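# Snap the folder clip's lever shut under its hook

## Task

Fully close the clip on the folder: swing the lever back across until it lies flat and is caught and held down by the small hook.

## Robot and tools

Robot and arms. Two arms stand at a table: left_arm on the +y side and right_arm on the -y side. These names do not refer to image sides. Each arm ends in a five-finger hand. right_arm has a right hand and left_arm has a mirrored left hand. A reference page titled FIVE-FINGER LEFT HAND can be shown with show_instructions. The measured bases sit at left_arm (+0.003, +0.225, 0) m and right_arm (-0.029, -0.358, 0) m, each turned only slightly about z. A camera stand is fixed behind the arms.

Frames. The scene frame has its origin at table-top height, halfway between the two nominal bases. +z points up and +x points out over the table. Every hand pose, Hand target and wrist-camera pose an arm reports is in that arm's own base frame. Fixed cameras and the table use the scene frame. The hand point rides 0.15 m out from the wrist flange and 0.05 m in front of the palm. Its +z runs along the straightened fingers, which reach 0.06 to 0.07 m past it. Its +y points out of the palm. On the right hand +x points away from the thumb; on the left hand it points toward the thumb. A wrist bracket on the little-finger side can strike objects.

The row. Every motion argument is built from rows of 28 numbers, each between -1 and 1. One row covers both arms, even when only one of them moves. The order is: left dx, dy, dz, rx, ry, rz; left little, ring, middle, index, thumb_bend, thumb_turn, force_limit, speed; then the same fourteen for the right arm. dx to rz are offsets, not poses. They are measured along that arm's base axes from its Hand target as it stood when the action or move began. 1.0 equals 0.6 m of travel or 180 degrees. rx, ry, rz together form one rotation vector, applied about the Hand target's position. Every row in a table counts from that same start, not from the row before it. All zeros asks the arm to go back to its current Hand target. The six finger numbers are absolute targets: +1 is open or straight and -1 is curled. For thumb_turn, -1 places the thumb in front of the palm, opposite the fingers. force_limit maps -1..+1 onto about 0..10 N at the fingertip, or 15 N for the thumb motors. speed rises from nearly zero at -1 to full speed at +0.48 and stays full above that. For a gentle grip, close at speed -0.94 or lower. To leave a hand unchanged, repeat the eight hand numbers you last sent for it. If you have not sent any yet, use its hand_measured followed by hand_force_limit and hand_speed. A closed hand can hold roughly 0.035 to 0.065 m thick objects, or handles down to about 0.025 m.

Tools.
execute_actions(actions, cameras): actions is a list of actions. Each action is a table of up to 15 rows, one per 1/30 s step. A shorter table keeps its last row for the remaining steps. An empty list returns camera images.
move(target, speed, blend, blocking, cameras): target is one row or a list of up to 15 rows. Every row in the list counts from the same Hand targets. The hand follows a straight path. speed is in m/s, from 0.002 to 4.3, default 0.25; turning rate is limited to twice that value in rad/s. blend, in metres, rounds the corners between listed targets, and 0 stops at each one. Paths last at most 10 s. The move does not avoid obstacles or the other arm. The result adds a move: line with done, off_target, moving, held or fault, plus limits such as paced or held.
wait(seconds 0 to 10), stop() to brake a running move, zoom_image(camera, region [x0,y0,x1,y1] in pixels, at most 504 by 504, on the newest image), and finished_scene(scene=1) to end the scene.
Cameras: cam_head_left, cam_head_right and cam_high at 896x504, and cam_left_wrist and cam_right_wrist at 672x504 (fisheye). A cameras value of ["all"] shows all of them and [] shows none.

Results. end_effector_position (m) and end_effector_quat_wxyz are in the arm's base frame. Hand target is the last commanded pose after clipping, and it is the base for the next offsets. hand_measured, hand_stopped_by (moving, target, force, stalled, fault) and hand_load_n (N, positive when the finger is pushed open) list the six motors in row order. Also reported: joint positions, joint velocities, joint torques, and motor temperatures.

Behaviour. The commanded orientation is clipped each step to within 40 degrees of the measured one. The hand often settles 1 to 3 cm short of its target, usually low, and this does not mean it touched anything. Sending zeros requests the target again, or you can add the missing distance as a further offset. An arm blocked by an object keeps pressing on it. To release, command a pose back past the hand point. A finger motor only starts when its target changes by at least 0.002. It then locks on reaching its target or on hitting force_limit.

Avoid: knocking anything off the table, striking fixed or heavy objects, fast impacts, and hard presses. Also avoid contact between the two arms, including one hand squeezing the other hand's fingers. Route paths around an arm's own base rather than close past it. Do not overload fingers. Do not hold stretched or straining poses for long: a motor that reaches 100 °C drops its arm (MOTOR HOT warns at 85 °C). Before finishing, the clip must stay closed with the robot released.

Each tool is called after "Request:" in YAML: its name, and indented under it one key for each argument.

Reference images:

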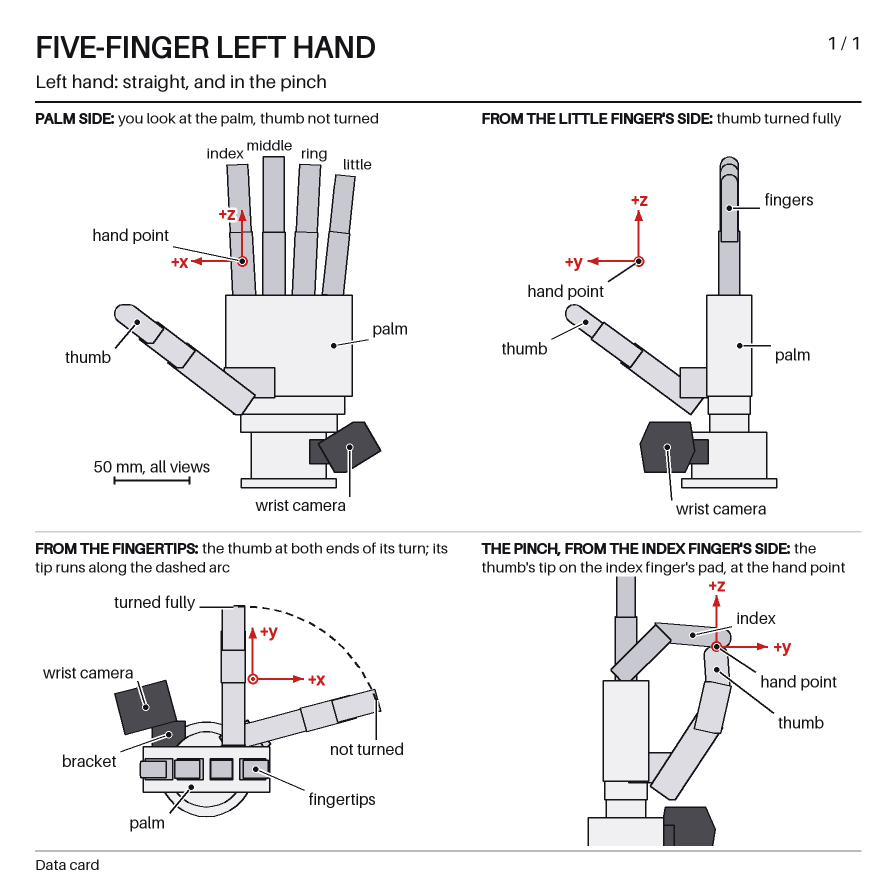

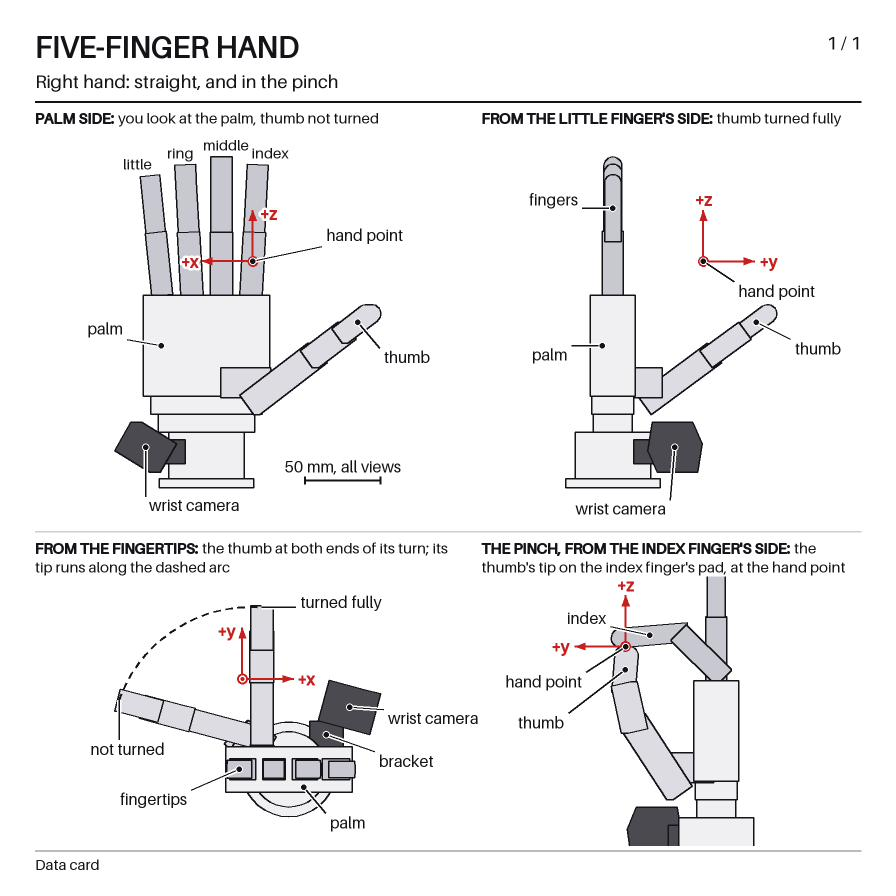

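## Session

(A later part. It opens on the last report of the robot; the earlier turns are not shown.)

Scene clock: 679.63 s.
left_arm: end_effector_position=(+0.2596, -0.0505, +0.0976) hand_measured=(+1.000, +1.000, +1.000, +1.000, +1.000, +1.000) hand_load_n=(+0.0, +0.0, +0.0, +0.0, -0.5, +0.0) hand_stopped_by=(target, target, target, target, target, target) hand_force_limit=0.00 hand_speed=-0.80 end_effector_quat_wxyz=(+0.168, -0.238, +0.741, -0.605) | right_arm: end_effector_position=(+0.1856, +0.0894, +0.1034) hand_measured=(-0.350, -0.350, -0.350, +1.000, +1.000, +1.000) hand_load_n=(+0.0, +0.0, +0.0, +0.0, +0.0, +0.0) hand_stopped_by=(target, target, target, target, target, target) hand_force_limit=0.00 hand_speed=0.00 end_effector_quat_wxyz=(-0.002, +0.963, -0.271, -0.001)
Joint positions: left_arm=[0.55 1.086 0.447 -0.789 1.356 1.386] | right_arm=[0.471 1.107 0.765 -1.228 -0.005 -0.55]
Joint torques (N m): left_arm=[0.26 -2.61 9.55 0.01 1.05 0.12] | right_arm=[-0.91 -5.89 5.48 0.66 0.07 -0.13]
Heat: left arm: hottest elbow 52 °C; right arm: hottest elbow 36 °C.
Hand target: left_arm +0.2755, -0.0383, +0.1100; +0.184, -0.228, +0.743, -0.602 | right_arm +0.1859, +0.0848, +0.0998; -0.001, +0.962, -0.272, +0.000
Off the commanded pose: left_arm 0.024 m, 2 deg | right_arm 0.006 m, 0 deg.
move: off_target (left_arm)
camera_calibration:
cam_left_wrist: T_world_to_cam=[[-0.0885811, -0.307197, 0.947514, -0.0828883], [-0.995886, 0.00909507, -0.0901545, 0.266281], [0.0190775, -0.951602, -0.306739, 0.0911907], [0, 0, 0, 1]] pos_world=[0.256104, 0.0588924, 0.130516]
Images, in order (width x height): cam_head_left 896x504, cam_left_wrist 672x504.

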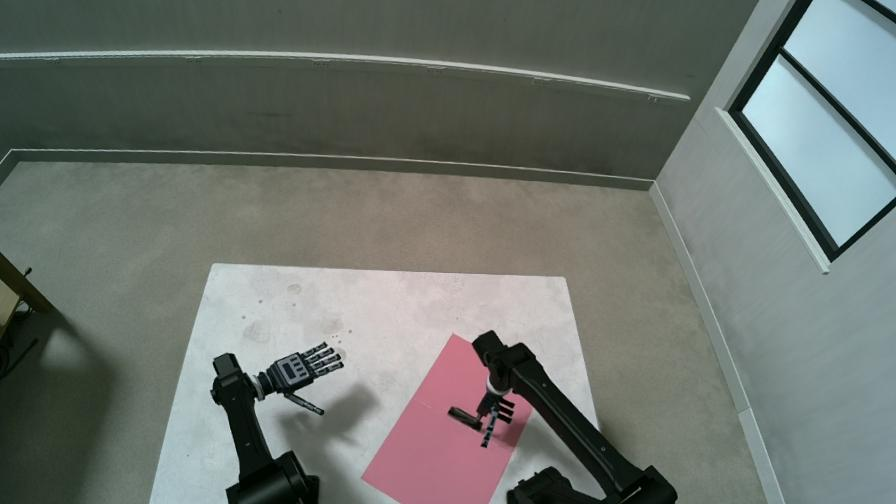

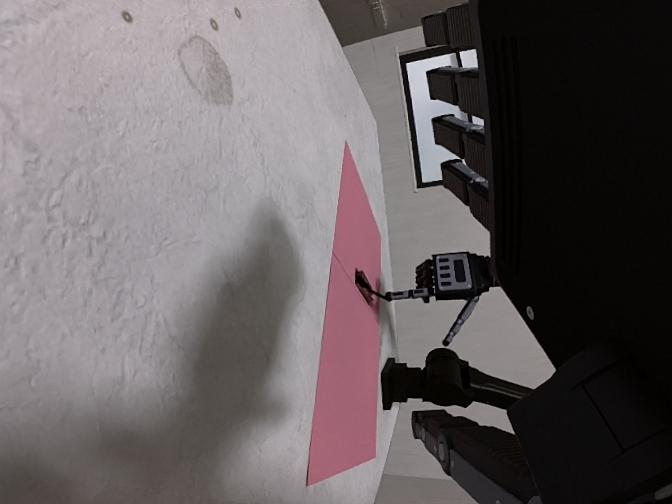

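Request:
move:
  target: [0, 0, 0, 0, 0, 0, 1, 1, 1, 1, 1, 1, 0, -0.8, -0.005, -0.0085, -0.0267, 0, 0, 0, -0.35, -0.35, -0.35, 1, 1, 1, 0, 0]
  speed: 0.025
  cameras: ["cam_left_wrist", "cam_head_left"]

Request:
zoom_image:
  camera: "cam_left_wrist"
  region: [340, 240, 420, 320]

Request:
zoom_image:
  camera: "cam_head_left"
  region: [440, 395, 480, 435]

Scene clock: 687.23 s.
left_arm: end_effector_position=(+0.2596, -0.0505, +0.0976) hand_measured=(+1.000, +1.000, +1.000, +1.000, +1.000, +1.000) hand_load_n=(+0.0, -0.5, +0.0, +0.0, +0.0, -0.5) hand_stopped_by=(target, target, target, target, target, target) hand_force_limit=0.00 hand_speed=-0.80 end_effector_quat_wxyz=(+0.168, -0.238, +0.741, -0.605) | right_arm: end_effector_position=(+0.1832, +0.0845, +0.0892) hand_measured=(-0.350, -0.350, -0.350, +1.000, +1.000, +1.000) hand_load_n=(+0.0, +0.0, +0.0, +0.0, +0.0, +0.0) hand_stopped_by=(target, target, target, target, target, target) hand_force_limit=0.00 hand_speed=0.00 end_effector_quat_wxyz=(-0.004, +0.963, -0.271, +0.000)
Joint positions: left_arm=[0.55 1.086 0.447 -0.789 1.356 1.386] | right_arm=[0.459 1.106 0.726 -1.185 -0.006 -0.563]
Joint torques (N m): left_arm=[0.38 -2.96 9.44 0.28 1.02 0.14] | right_arm=[-1.96 -5.25 5.24 0.76 0.15 -0.16]
Heat: left arm: hottest elbow 52 °C; right arm: hottest elbow 36 °C.
Hand target: left_arm +0.2755, -0.0383, +0.1100; +0.184, -0.228, +0.743, -0.602 | right_arm +0.1829, +0.0796, +0.0837; -0.001, +0.962, -0.272, +0.000
Off the commanded pose: left_arm 0.024 m, 2 deg | right_arm 0.007 m, 0 deg.
move: off_target (left_arm)
camera_calibration:
cam_left_wrist: T_world_to_cam=[[-0.0885811, -0.307197, 0.947514, -0.0828883], [-0.995886, 0.00909507, -0.0901545, 0.266281], [0.0190775, -0.951602, -0.306739, 0.0911907], [0, 0, 0, 1]] pos_world=[0.256104, 0.0588924, 0.130516]
Images, in order (width x height): cam_head_left 896x504, cam_left_wrist 672x504.

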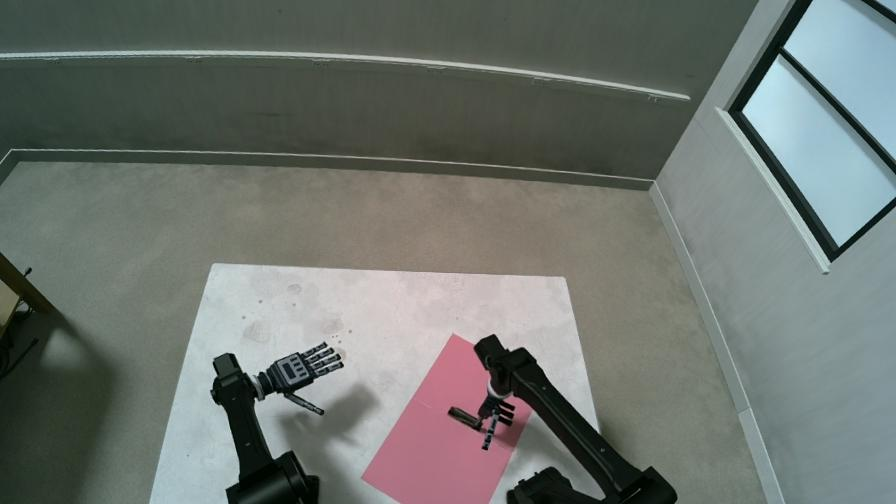

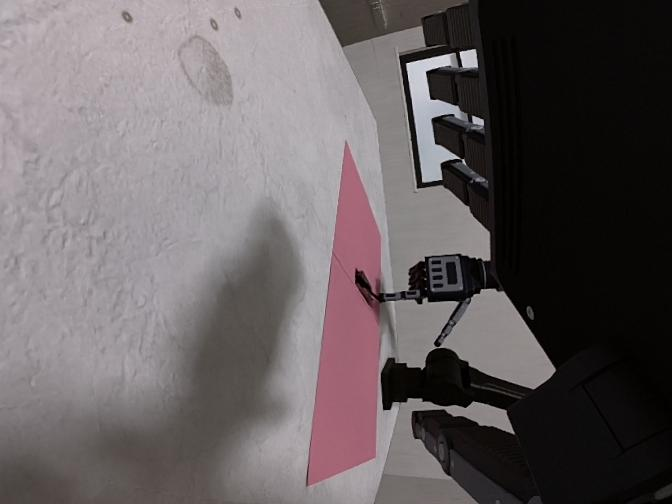

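Scaled by 6.300 from the camera's 672x504 image, which has a finer 960x720 frame.

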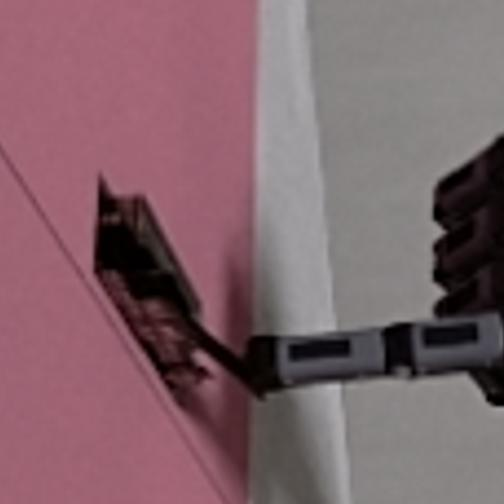

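Scaled by 12.600 from the camera's 896x504 image, which has a finer 1280x720 frame.

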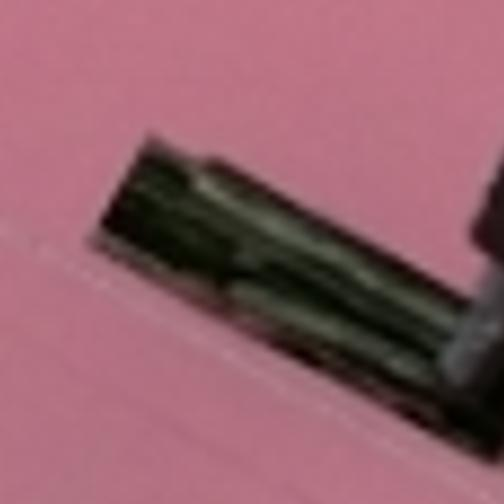

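Request:
move:
  target: [0, 0, 0, 0, 0, 0, 1, 1, 1, 1, 1, 1, 0, -0.8, -0.003, -0.005, -0.029, 0, 0, 0, -0.35, -0.35, -0.35, 1, 1, 1, 0, 0]
  speed: 0.02
  cameras: ["cam_left_wrist", "cam_head_left"]

Request:
zoom_image:
  camera: "cam_left_wrist"
  region: [340, 240, 420, 320]

Request:
zoom_image:
  camera: "cam_head_left"
  region: [440, 395, 480, 435]

Scene clock: 694.30 s.
left_arm: end_effector_position=(+0.2596, -0.0505, +0.0976) hand_measured=(+1.000, +1.000, +1.000, +1.000, +1.000, +1.000) hand_load_n=(+0.0, +0.0, -0.5, +0.0, +0.0, -0.5) hand_stopped_by=(target, target, target, target, target, target) hand_force_limit=0.00 hand_speed=-0.80 end_effector_quat_wxyz=(+0.168, -0.238, +0.741, -0.605) | right_arm: end_effector_position=(+0.1825, +0.0825, +0.0766) hand_measured=(-0.350, -0.350, -0.350, +1.000, +1.000, +1.000) hand_load_n=(+0.0, +0.5, +0.0, -0.5, -0.5, +0.0) hand_stopped_by=(target, target, target, target, target, target) hand_force_limit=0.00 hand_speed=0.00 end_effector_quat_wxyz=(-0.009, +0.963, -0.270, +0.004)
Joint positions: left_arm=[0.55 1.086 0.447 -0.789 1.356 1.386] | right_arm=[0.452 1.106 0.692 -1.139 -0.009 -0.573]
Joint torques (N m): left_arm=[-0.21 -3.66 9.36 0.25 1.05 0.11] | right_arm=[-1.26 -3.84 4.81 1.2 0.23 -0.13]
Heat: left arm: hottest elbow 52 °C; right arm: hottest elbow 35 °C.
Hand target: left_arm +0.2755, -0.0383, +0.1100; +0.184, -0.228, +0.743, -0.602 | right_arm +0.1811, +0.0766, +0.0663; -0.001, +0.962, -0.273, +0.000
Off the commanded pose: left_arm 0.024 m, 2 deg | right_arm 0.012 m, 1 deg.
move: off_target (left_arm, right_arm)
camera_calibration:
cam_left_wrist: T_world_to_cam=[[-0.0885811, -0.307197, 0.947514, -0.0828883], [-0.995886, 0.00909507, -0.0901545, 0.266281], [0.0190775, -0.951602, -0.306739, 0.0911907], [0, 0, 0, 1]] pos_world=[0.256104, 0.0588924, 0.130516]
Images, in order (width x height): cam_head_left 896x504, cam_left_wrist 672x504.

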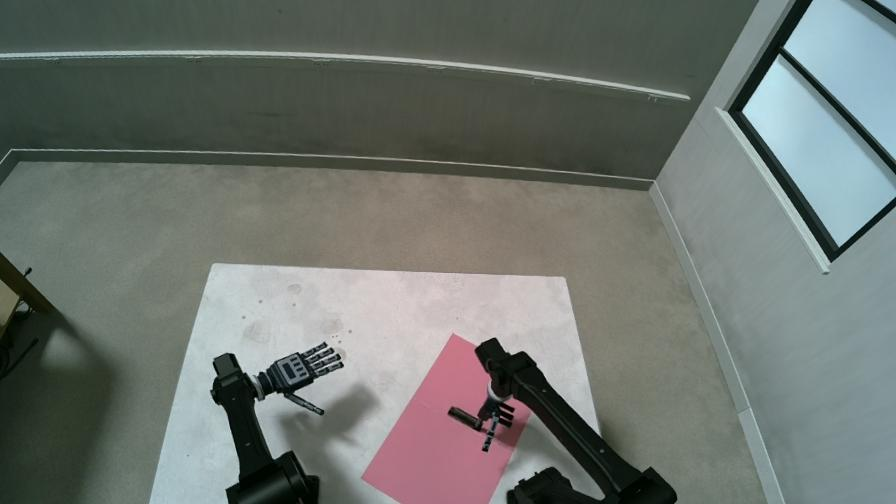

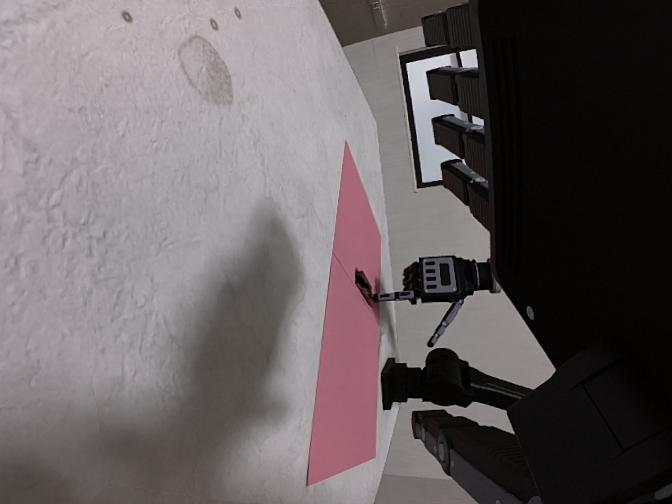

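Scaled by 6.300 from the camera's 672x504 image, which has a finer 960x720 frame.

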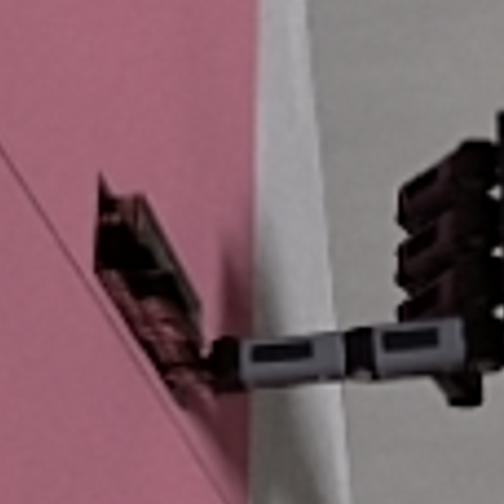

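Scaled by 12.600 from the camera's 896x504 image, which has a finer 1280x720 frame.

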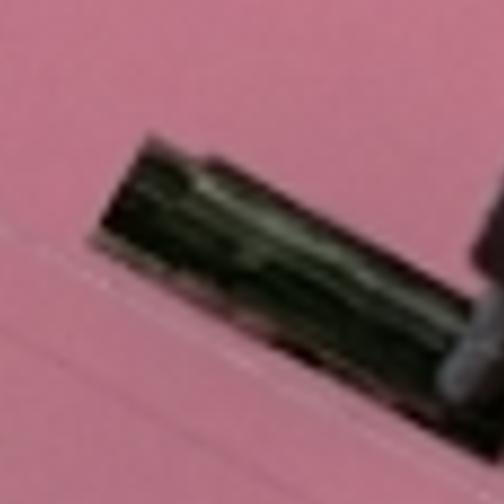

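Request:
move:
  target: [0, 0, 0, 0, 0, 0, 1, 1, 1, 1, 1, 1, 0, -0.8, 0, 0.003, -0.012, 0, 0, 0, -0.35, -0.35, -0.35, 1, 1, 1, 0, 0]
  speed: 0.02
  cameras: ["cam_left_wrist", "cam_head_left"]

Request:
zoom_image:
  camera: "cam_left_wrist"
  region: [340, 240, 420, 320]

Request:
zoom_image:
  camera: "cam_head_left"
  region: [440, 395, 480, 435]

Scene clock: 699.27 s.
left_arm: end_effector_position=(+0.2596, -0.0505, +0.0976) hand_measured=(+1.000, +1.000, +1.000, +1.000, +1.000, +1.000) hand_load_n=(+0.0, +0.0, +0.0, +0.0, +0.0, +0.0) hand_stopped_by=(target, target, target, target, target, target) hand_force_limit=0.00 hand_speed=-0.80 end_effector_quat_wxyz=(+0.168, -0.238, +0.741, -0.605) | right_arm: end_effector_position=(+0.1825, +0.0826, +0.0757) hand_measured=(-0.350, -0.350, -0.350, +1.000, +1.000, +1.000) hand_load_n=(+0.0, +0.0, +0.5, -4.5, +0.0, +0.0) hand_stopped_by=(target, target, target, target, target, target) hand_force_limit=0.00 hand_speed=0.00 end_effector_quat_wxyz=(-0.010, +0.963, -0.270, +0.004)
Joint positions: left_arm=[0.55 1.086 0.447 -0.789 1.356 1.386] | right_arm=[0.452 1.106 0.69 -1.135 -0.009 -0.573]
Joint torques (N m): left_arm=[-0.15 -2.32 9.52 0.13 1.04 0.18] | right_arm=[-0.73 -2.61 4.14 2.03 0.24 -0.02]
Heat: left arm: hottest elbow 52 °C; right arm: hottest elbow 35 °C.
Hand target: left_arm +0.2755, -0.0383, +0.1100; +0.184, -0.228, +0.743, -0.602 | right_arm +0.1812, +0.0784, +0.0591; -0.001, +0.962, -0.272, +0.000
Off the commanded pose: left_arm 0.024 m, 2 deg | right_arm 0.017 m, 1 deg.
move: off_target (left_arm, right_arm)
camera_calibration:
cam_left_wrist: T_world_to_cam=[[-0.0885811, -0.307197, 0.947514, -0.0828883], [-0.995886, 0.00909507, -0.0901545, 0.266281], [0.0190775, -0.951602, -0.306739, 0.0911907], [0, 0, 0, 1]] pos_world=[0.256104, 0.0588924, 0.130516]
Images, in order (width x height): cam_head_left 896x504, cam_left_wrist 672x504.

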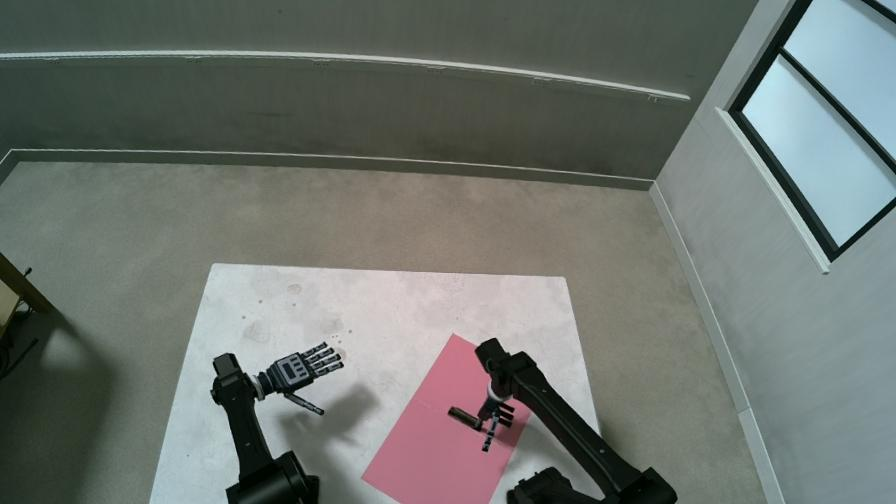

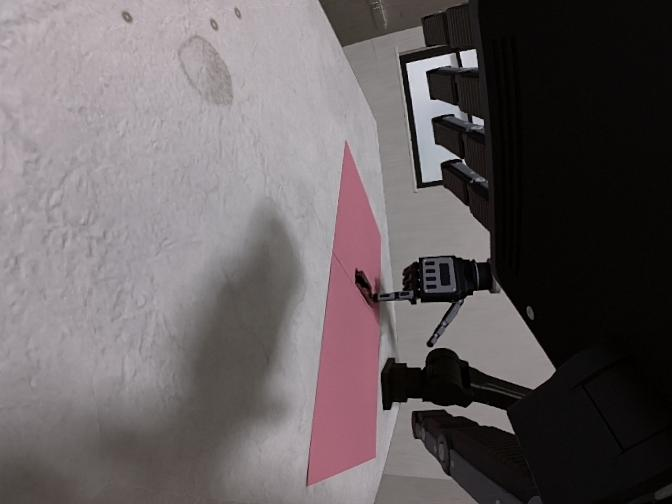

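Scaled by 6.300 from the camera's 672x504 image, which has a finer 960x720 frame.

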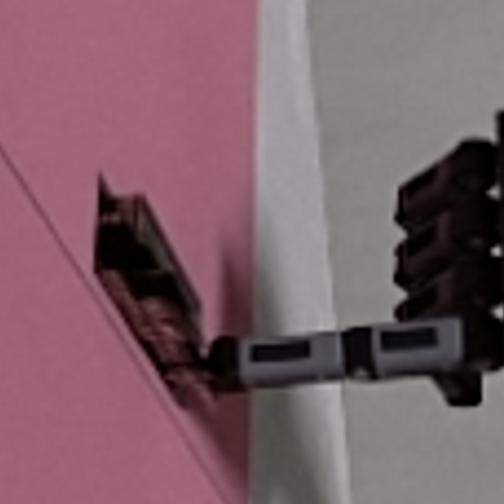

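Scaled by 12.600 from the camera's 896x504 image, which has a finer 1280x720 frame.

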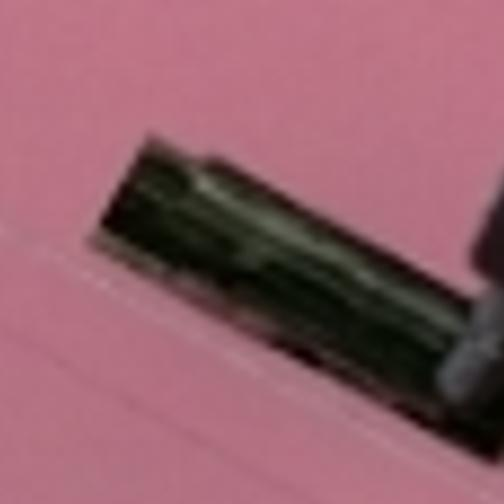

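Request:
move:
  target: [0, 0, 0, 0, 0, 0, 1, 1, 1, 1, 1, 1, 0, -0.8, 0.005, 0.008, 0.06, 0, 0, 0, -0.35, -0.35, -0.35, 1, 1, 1, 0, 0]
  speed: 0.03
  cameras: ["cam_left_wrist", "cam_head_left"]

Request:
zoom_image:
  camera: "cam_left_wrist"
  region: [340, 240, 420, 320]

Request:
zoom_image:
  camera: "cam_head_left"
  region: [440, 395, 480, 435]

Scene clock: 703.83 s.
left_arm: end_effector_position=(+0.2596, -0.0505, +0.0976) hand_measured=(+1.000, +1.000, +1.000, +1.000, +1.000, +1.000) hand_load_n=(+0.0, +0.0, +0.0, +0.0, +0.0, -0.5) hand_stopped_by=(target, target, target, target, target, target) hand_force_limit=0.00 hand_speed=-0.80 end_effector_quat_wxyz=(+0.168, -0.238, +0.741, -0.605) | right_arm: end_effector_position=(+0.1713, +0.0764, +0.0830) hand_measured=(-0.350, -0.350, -0.350, +1.000, +1.000, +1.000) hand_load_n=(+0.0, +0.0, +0.0, +0.0, +0.0, +0.0) hand_stopped_by=(target, target, target, target, target, target) hand_force_limit=0.00 hand_speed=0.00 end_effector_quat_wxyz=(+0.009, +0.963, -0.270, -0.014)
Joint positions: left_arm=[0.55 1.086 0.447 -0.789 1.356 1.386] | right_arm=[0.452 1.105 0.7 -1.198 -0.005 -0.573]
Joint torques (N m): left_arm=[0.15 -2.9 9.37 0.18 1.02 0.12] | right_arm=[0.21 -5.25 8.69 0.01 0.09 0.08]
Heat: left arm: hottest elbow 52 °C; right arm: hottest elbow 35 °C.
Hand target: left_arm +0.2755, -0.0383, +0.1100; +0.184, -0.228, +0.743, -0.602 | right_arm +0.1841, +0.0832, +0.0951; -0.001, +0.962, -0.272, +0.000
Off the commanded pose: left_arm 0.024 m, 2 deg | right_arm 0.019 m, 2 deg.
move: off_target (left_arm, right_arm)
camera_calibration:
cam_left_wrist: T_world_to_cam=[[-0.0885811, -0.307197, 0.947514, -0.0828883], [-0.995886, 0.00909507, -0.0901545, 0.266281], [0.0190775, -0.951602, -0.306739, 0.0911907], [0, 0, 0, 1]] pos_world=[0.256104, 0.0588924, 0.130516]
Images, in order (width x height): cam_head_left 896x504, cam_left_wrist 672x504.

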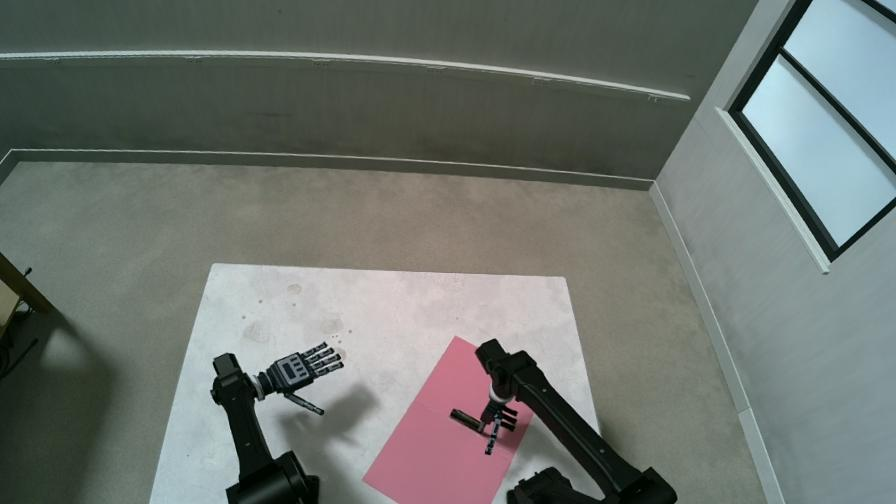

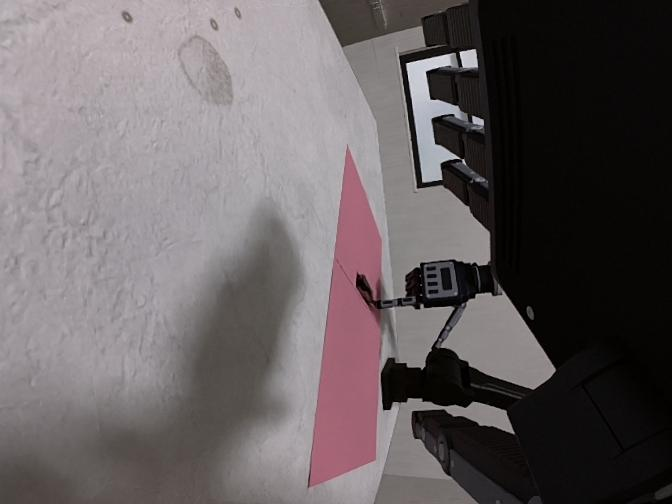

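Scaled by 6.300 from the camera's 672x504 image, which has a finer 960x720 frame.

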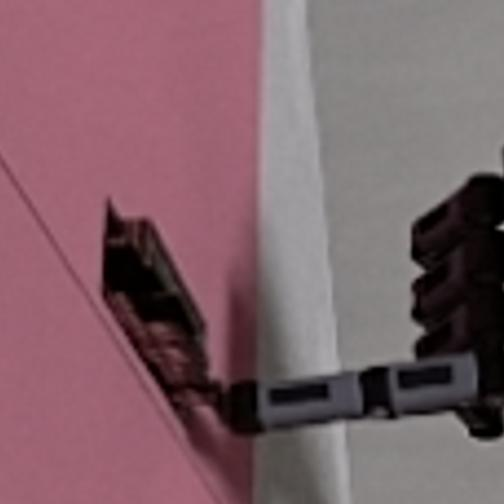

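Scaled by 12.600 from the camera's 896x504 image, which has a finer 1280x720 frame.

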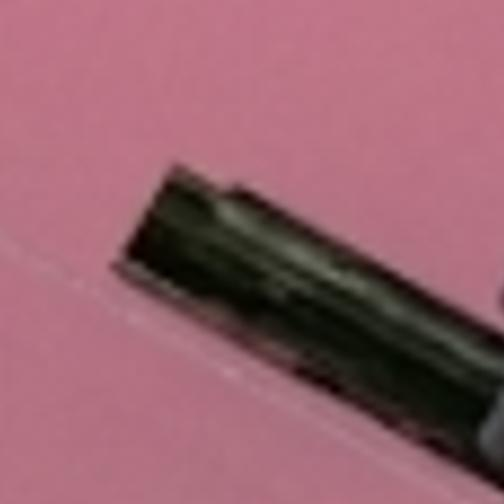

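Request:
move:
  target: [0, 0, 0, 0, 0, 0, 1, 1, 1, 1, 1, 1, 0, -0.8, 0.02, 0.03, 0.1, 0, 0, 0, -0.35, -0.35, -0.35, 1, 1, 1, 0, 0]
  speed: 0.05
  cameras: ["all"]

Request:
zoom_image:
  camera: "cam_left_wrist"
  region: [340, 240, 420, 320]

Request:
zoom_image:
  camera: "cam_head_left"
  region: [445, 400, 485, 440]

Request:
zoom_image:
  camera: "cam_high"
  region: [295, 265, 355, 325]

Scene clock: 710.43 s.
left_arm: end_effector_position=(+0.2596, -0.0505, +0.0976) hand_measured=(+1.000, +1.000, +1.000, +1.000, +1.000, +1.000) hand_load_n=(+0.0, +0.0, +0.0, +0.0, +0.0, +0.0) hand_stopped_by=(target, target, target, target, target, target) hand_force_limit=0.00 hand_speed=-0.80 end_effector_quat_wxyz=(+0.168, -0.238, +0.741, -0.605) | right_arm: end_effector_position=(+0.1857, +0.0930, +0.1424) hand_measured=(-0.350, -0.350, -0.350, +1.000, +1.000, +1.000) hand_load_n=(+0.0, +0.0, +0.0, +0.0, +0.0, +0.0) hand_stopped_by=(target, target, target, target, target, target) hand_force_limit=0.00 hand_speed=0.00 end_effector_quat_wxyz=(+0.008, +0.962, -0.273, -0.013)
Joint positions: left_arm=[0.55 1.086 0.447 -0.789 1.356 1.386] | right_arm=[0.482 1.104 0.864 -1.361 -0.005 -0.536]
Joint torques (N m): left_arm=[0.15 -2.49 9.63 -0.05 1.08 0.16] | right_arm=[0.85 -5.83 9.16 -0.21 0.13 0.07]
Heat: left arm: hottest elbow 52 °C; right arm: hottest elbow 36 °C.
Hand target: left_arm +0.2755, -0.0383, +0.1100; +0.184, -0.228, +0.743, -0.602 | right_arm +0.1961, +0.1012, +0.1551; -0.001, +0.962, -0.273, +0.000
Off the commanded pose: left_arm 0.024 m, 2 deg | right_arm 0.018 m, 2 deg.
move: off_target (left_arm, right_arm)
camera_calibration:
cam_left_wrist: T_world_to_cam=[[-0.0885811, -0.307197, 0.947514, -0.0828883], [-0.995886, 0.00909507, -0.0901545, 0.266281], [0.0190775, -0.951602, -0.306739, 0.0911907], [0, 0, 0, 1]] pos_world=[0.256104, 0.0588924, 0.130516]
cam_right_wrist: T_world_to_cam=[[-0.304595, -0.951057, 0.0520792, 0.137359], [-0.816045, 0.288772, 0.500681, 0.0568572], [-0.491215, 0.110006, -0.864064, 0.316152], [0, 0, 0, 1]] pos_world=[0.243535, 0.0794387, 0.237555]

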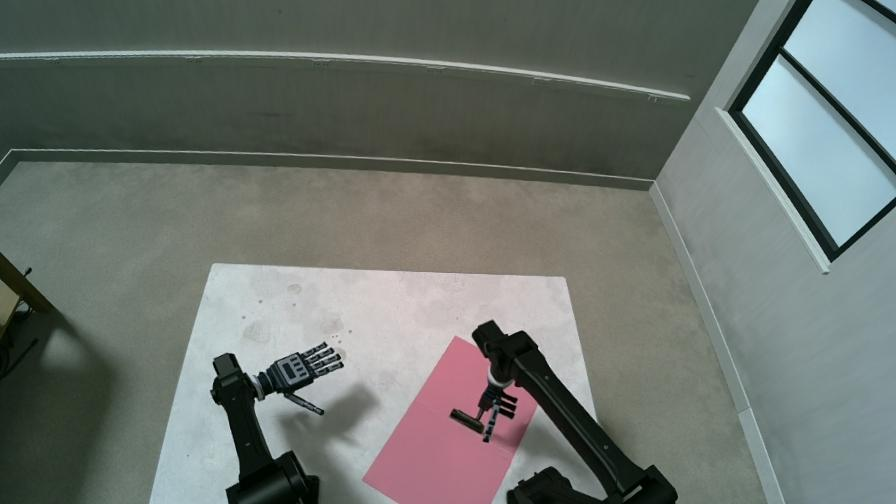

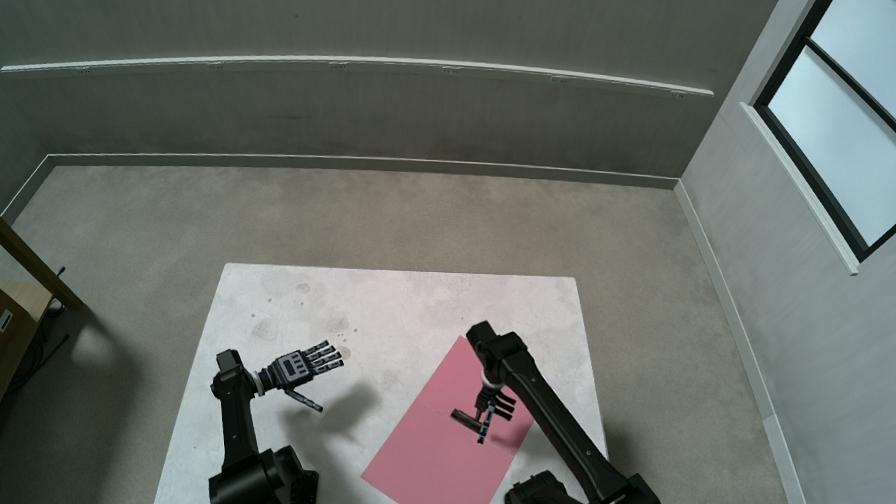

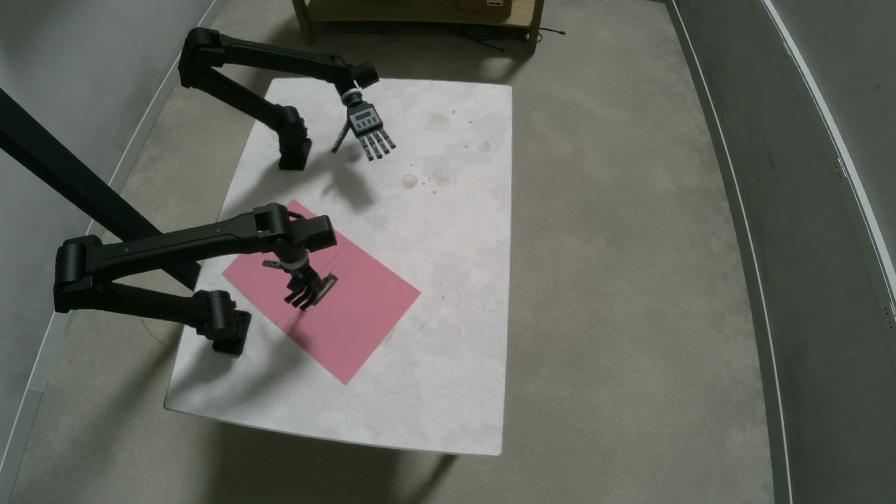

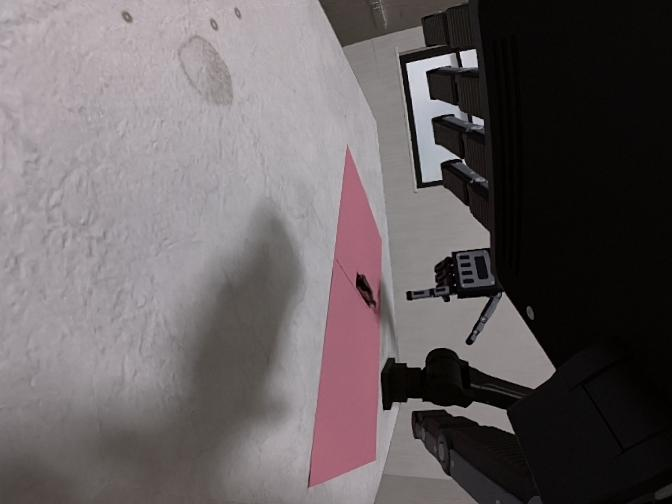

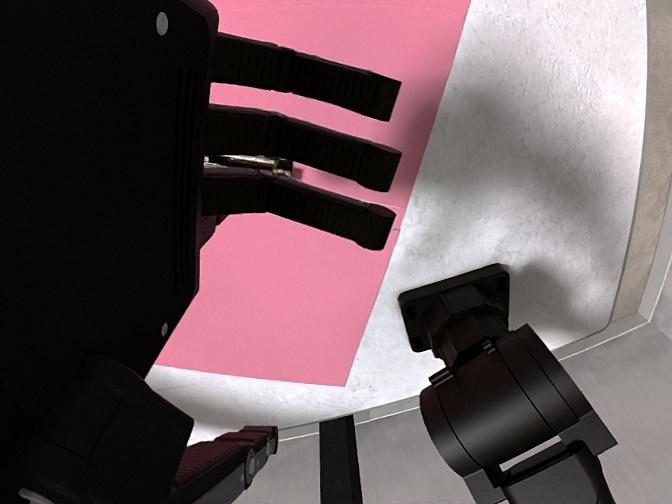

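Scaled by 6.300 from the camera's 672x504 image, which has a finer 960x720 frame.

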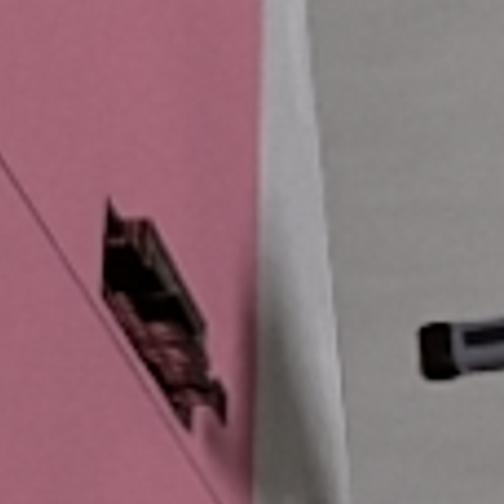

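Scaled by 12.600 from the camera's 896x504 image, which has a finer 1280x720 frame.

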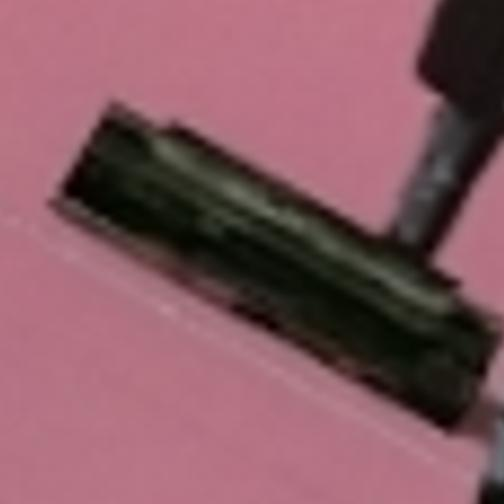

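Scaled by 8.400 from the camera's 896x504 image, which has a finer 1280x720 frame.

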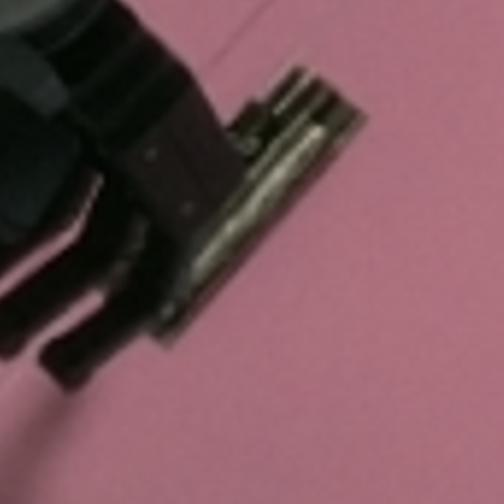

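Request:
move:
  target: [0, 0, 0, 0, 0, 0, 1, 1, 1, 1, 1, 1, 0, -0.8, 0.17, 0.18, 0.075, 0, 0, 0, 1, 1, 1, 1, 1, 1, 0, 0]
  speed: 0.15
  cameras: ["all"]

Request:
zoom_image:
  camera: "cam_left_wrist"
  region: [340, 250, 400, 320]

Request:
zoom_image:
  camera: "cam_head_left"
  region: [445, 400, 485, 440]

Request:
zoom_image:
  camera: "cam_high"
  region: [300, 260, 350, 310]

Scene clock: 718.13 s.
left_arm: end_effector_position=(+0.2596, -0.0505, +0.0976) hand_measured=(+1.000, +1.000, +1.000, +1.000, +1.000, +1.000) hand_load_n=(+0.0, +0.0, -0.5, +0.0, +0.0, +0.0) hand_stopped_by=(target, target, target, target, target, target) hand_force_limit=0.00 hand_speed=-0.80 end_effector_quat_wxyz=(+0.168, -0.238, +0.741, -0.605) | right_arm: end_effector_position=(+0.2894, +0.1994, +0.1904) hand_measured=(+1.000, +1.000, +1.000, +1.000, +1.000, +1.000) hand_load_n=(+0.0, +0.0, +0.0, +0.0, +0.0, +0.0) hand_stopped_by=(target, target, target, target, target, target) hand_force_limit=0.00 hand_speed=0.00 end_effector_quat_wxyz=(+0.006, +0.962, -0.272, -0.009)
Joint positions: left_arm=[0.55 1.086 0.447 -0.789 1.356 1.386] | right_arm=[0.593 1.459 1.308 -1.441 -0.005 -0.426]
Joint torques (N m): left_arm=[0.09 -3.08 9.48 0.1 0.96 0.11] | right_arm=[0.26 -10.75 9.32 -0.1 0.13 0.03]
Heat: left arm: hottest elbow 52 °C; right arm: hottest elbow 36 °C.
Hand target: left_arm +0.2755, -0.0383, +0.1100; +0.184, -0.228, +0.743, -0.602 | right_arm +0.2981, +0.2092, +0.2001; -0.001, +0.962, -0.272, +0.000
Off the commanded pose: left_arm 0.024 m, 2 deg | right_arm 0.016 m, 1 deg.
move: off_target (left_arm, right_arm)
camera_calibration:
cam_left_wrist: T_world_to_cam=[[-0.0885811, -0.307197, 0.947514, -0.0828883], [-0.995886, 0.00909507, -0.0901545, 0.266281], [0.0190775, -0.951602, -0.306739, 0.0911907], [0, 0, 0, 1]] pos_world=[0.256104, 0.0588924, 0.130516]
cam_right_wrist: T_world_to_cam=[[-0.303137, -0.951732, 0.0481122, 0.268135], [-0.820647, 0.286383, 0.494493, 0.0896969], [-0.484403, 0.110416, -0.867849, 0.395459], [0, 0, 0, 1]] pos_world=[0.346453, 0.18584, 0.285944]

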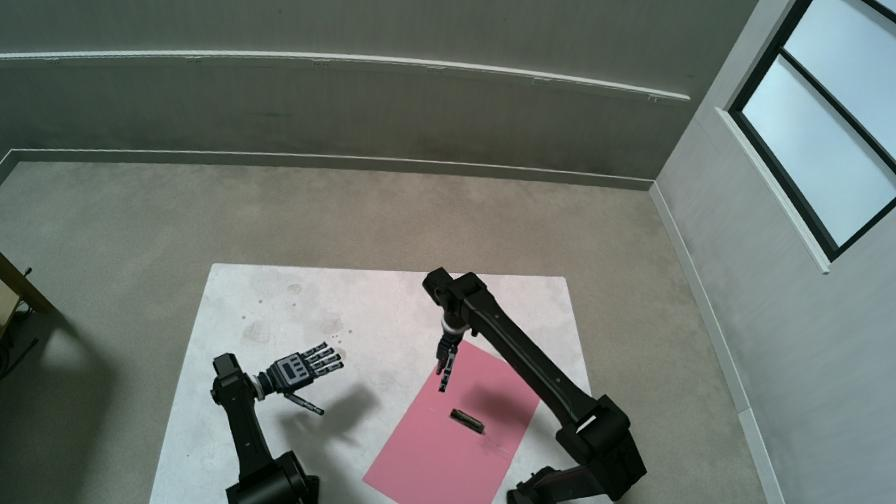

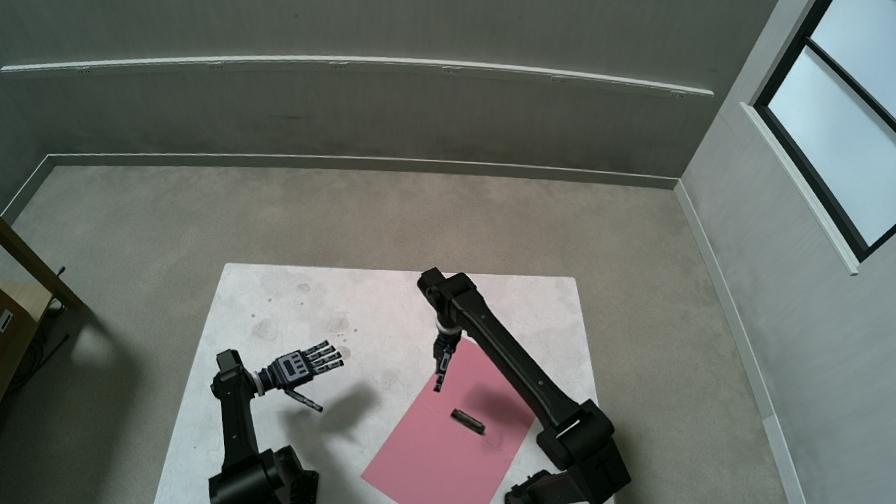

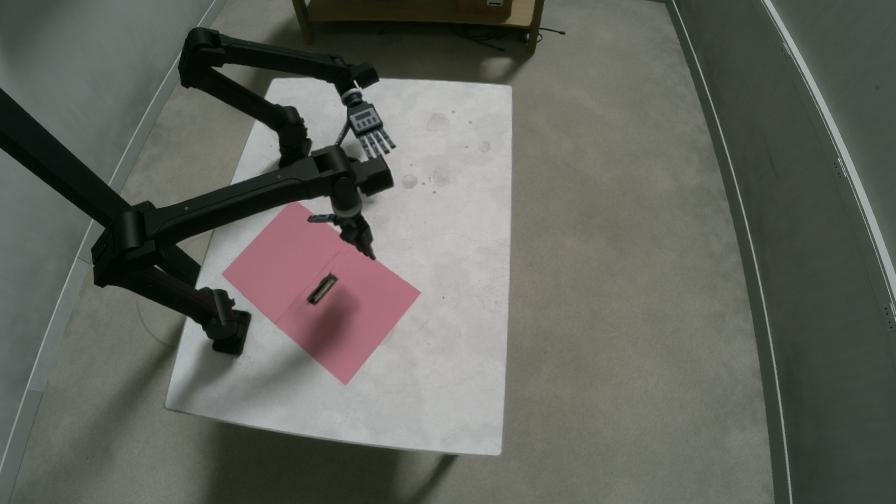

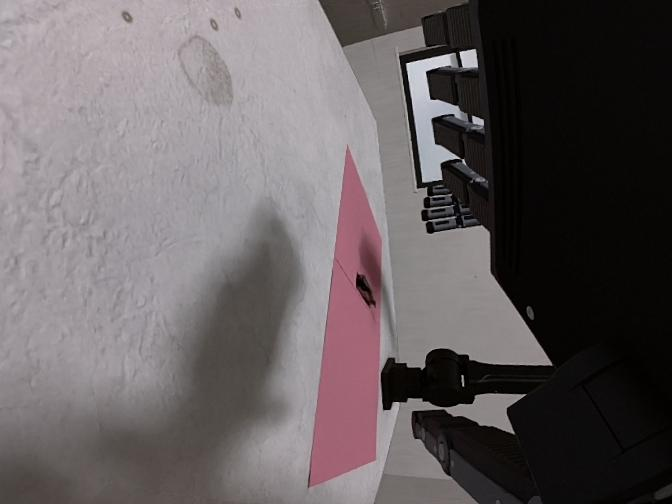

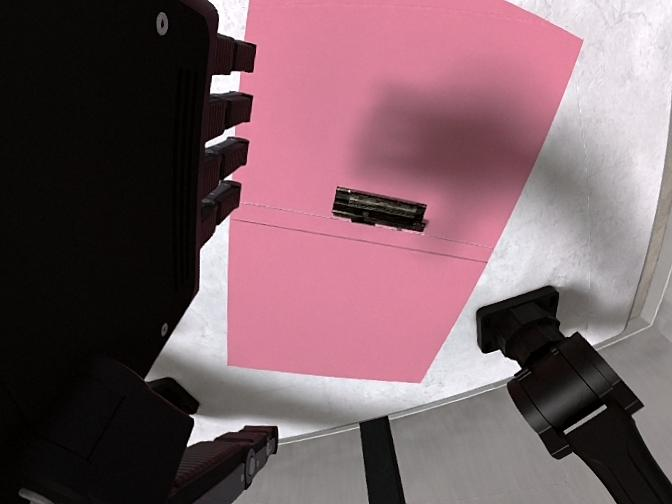

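Scaled by 7.200 from the camera's 672x504 image, which has a finer 960x720 frame.

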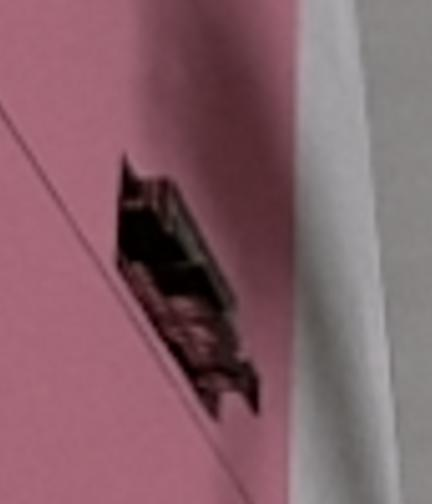

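Scaled by 12.600 from the camera's 896x504 image, which has a finer 1280x720 frame.

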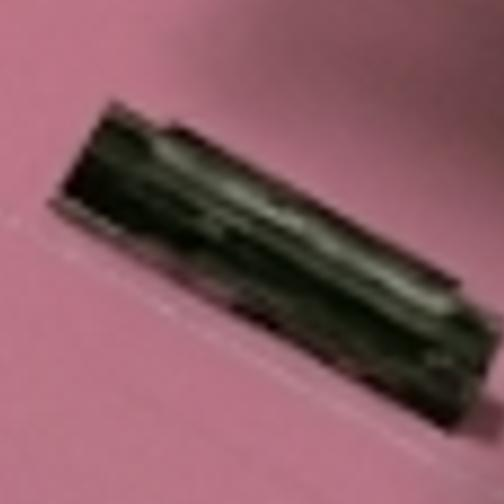

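Scaled by 10.080 from the camera's 896x504 image, which has a finer 1280x720 frame.

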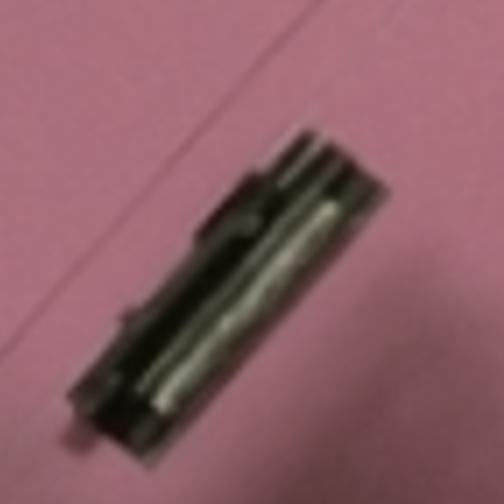

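Request:
zoom_image:
  camera: "cam_right_wrist"
  region: [320, 170, 440, 245]

Scaled by 4.200 from the camera's 672x504 image, which has a finer 960x720 frame.

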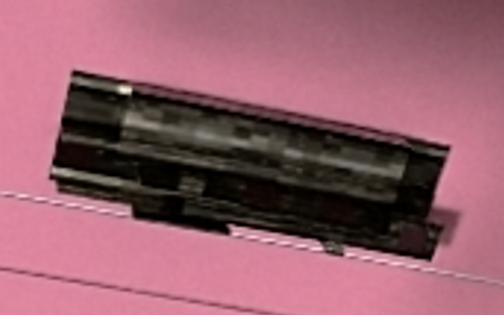

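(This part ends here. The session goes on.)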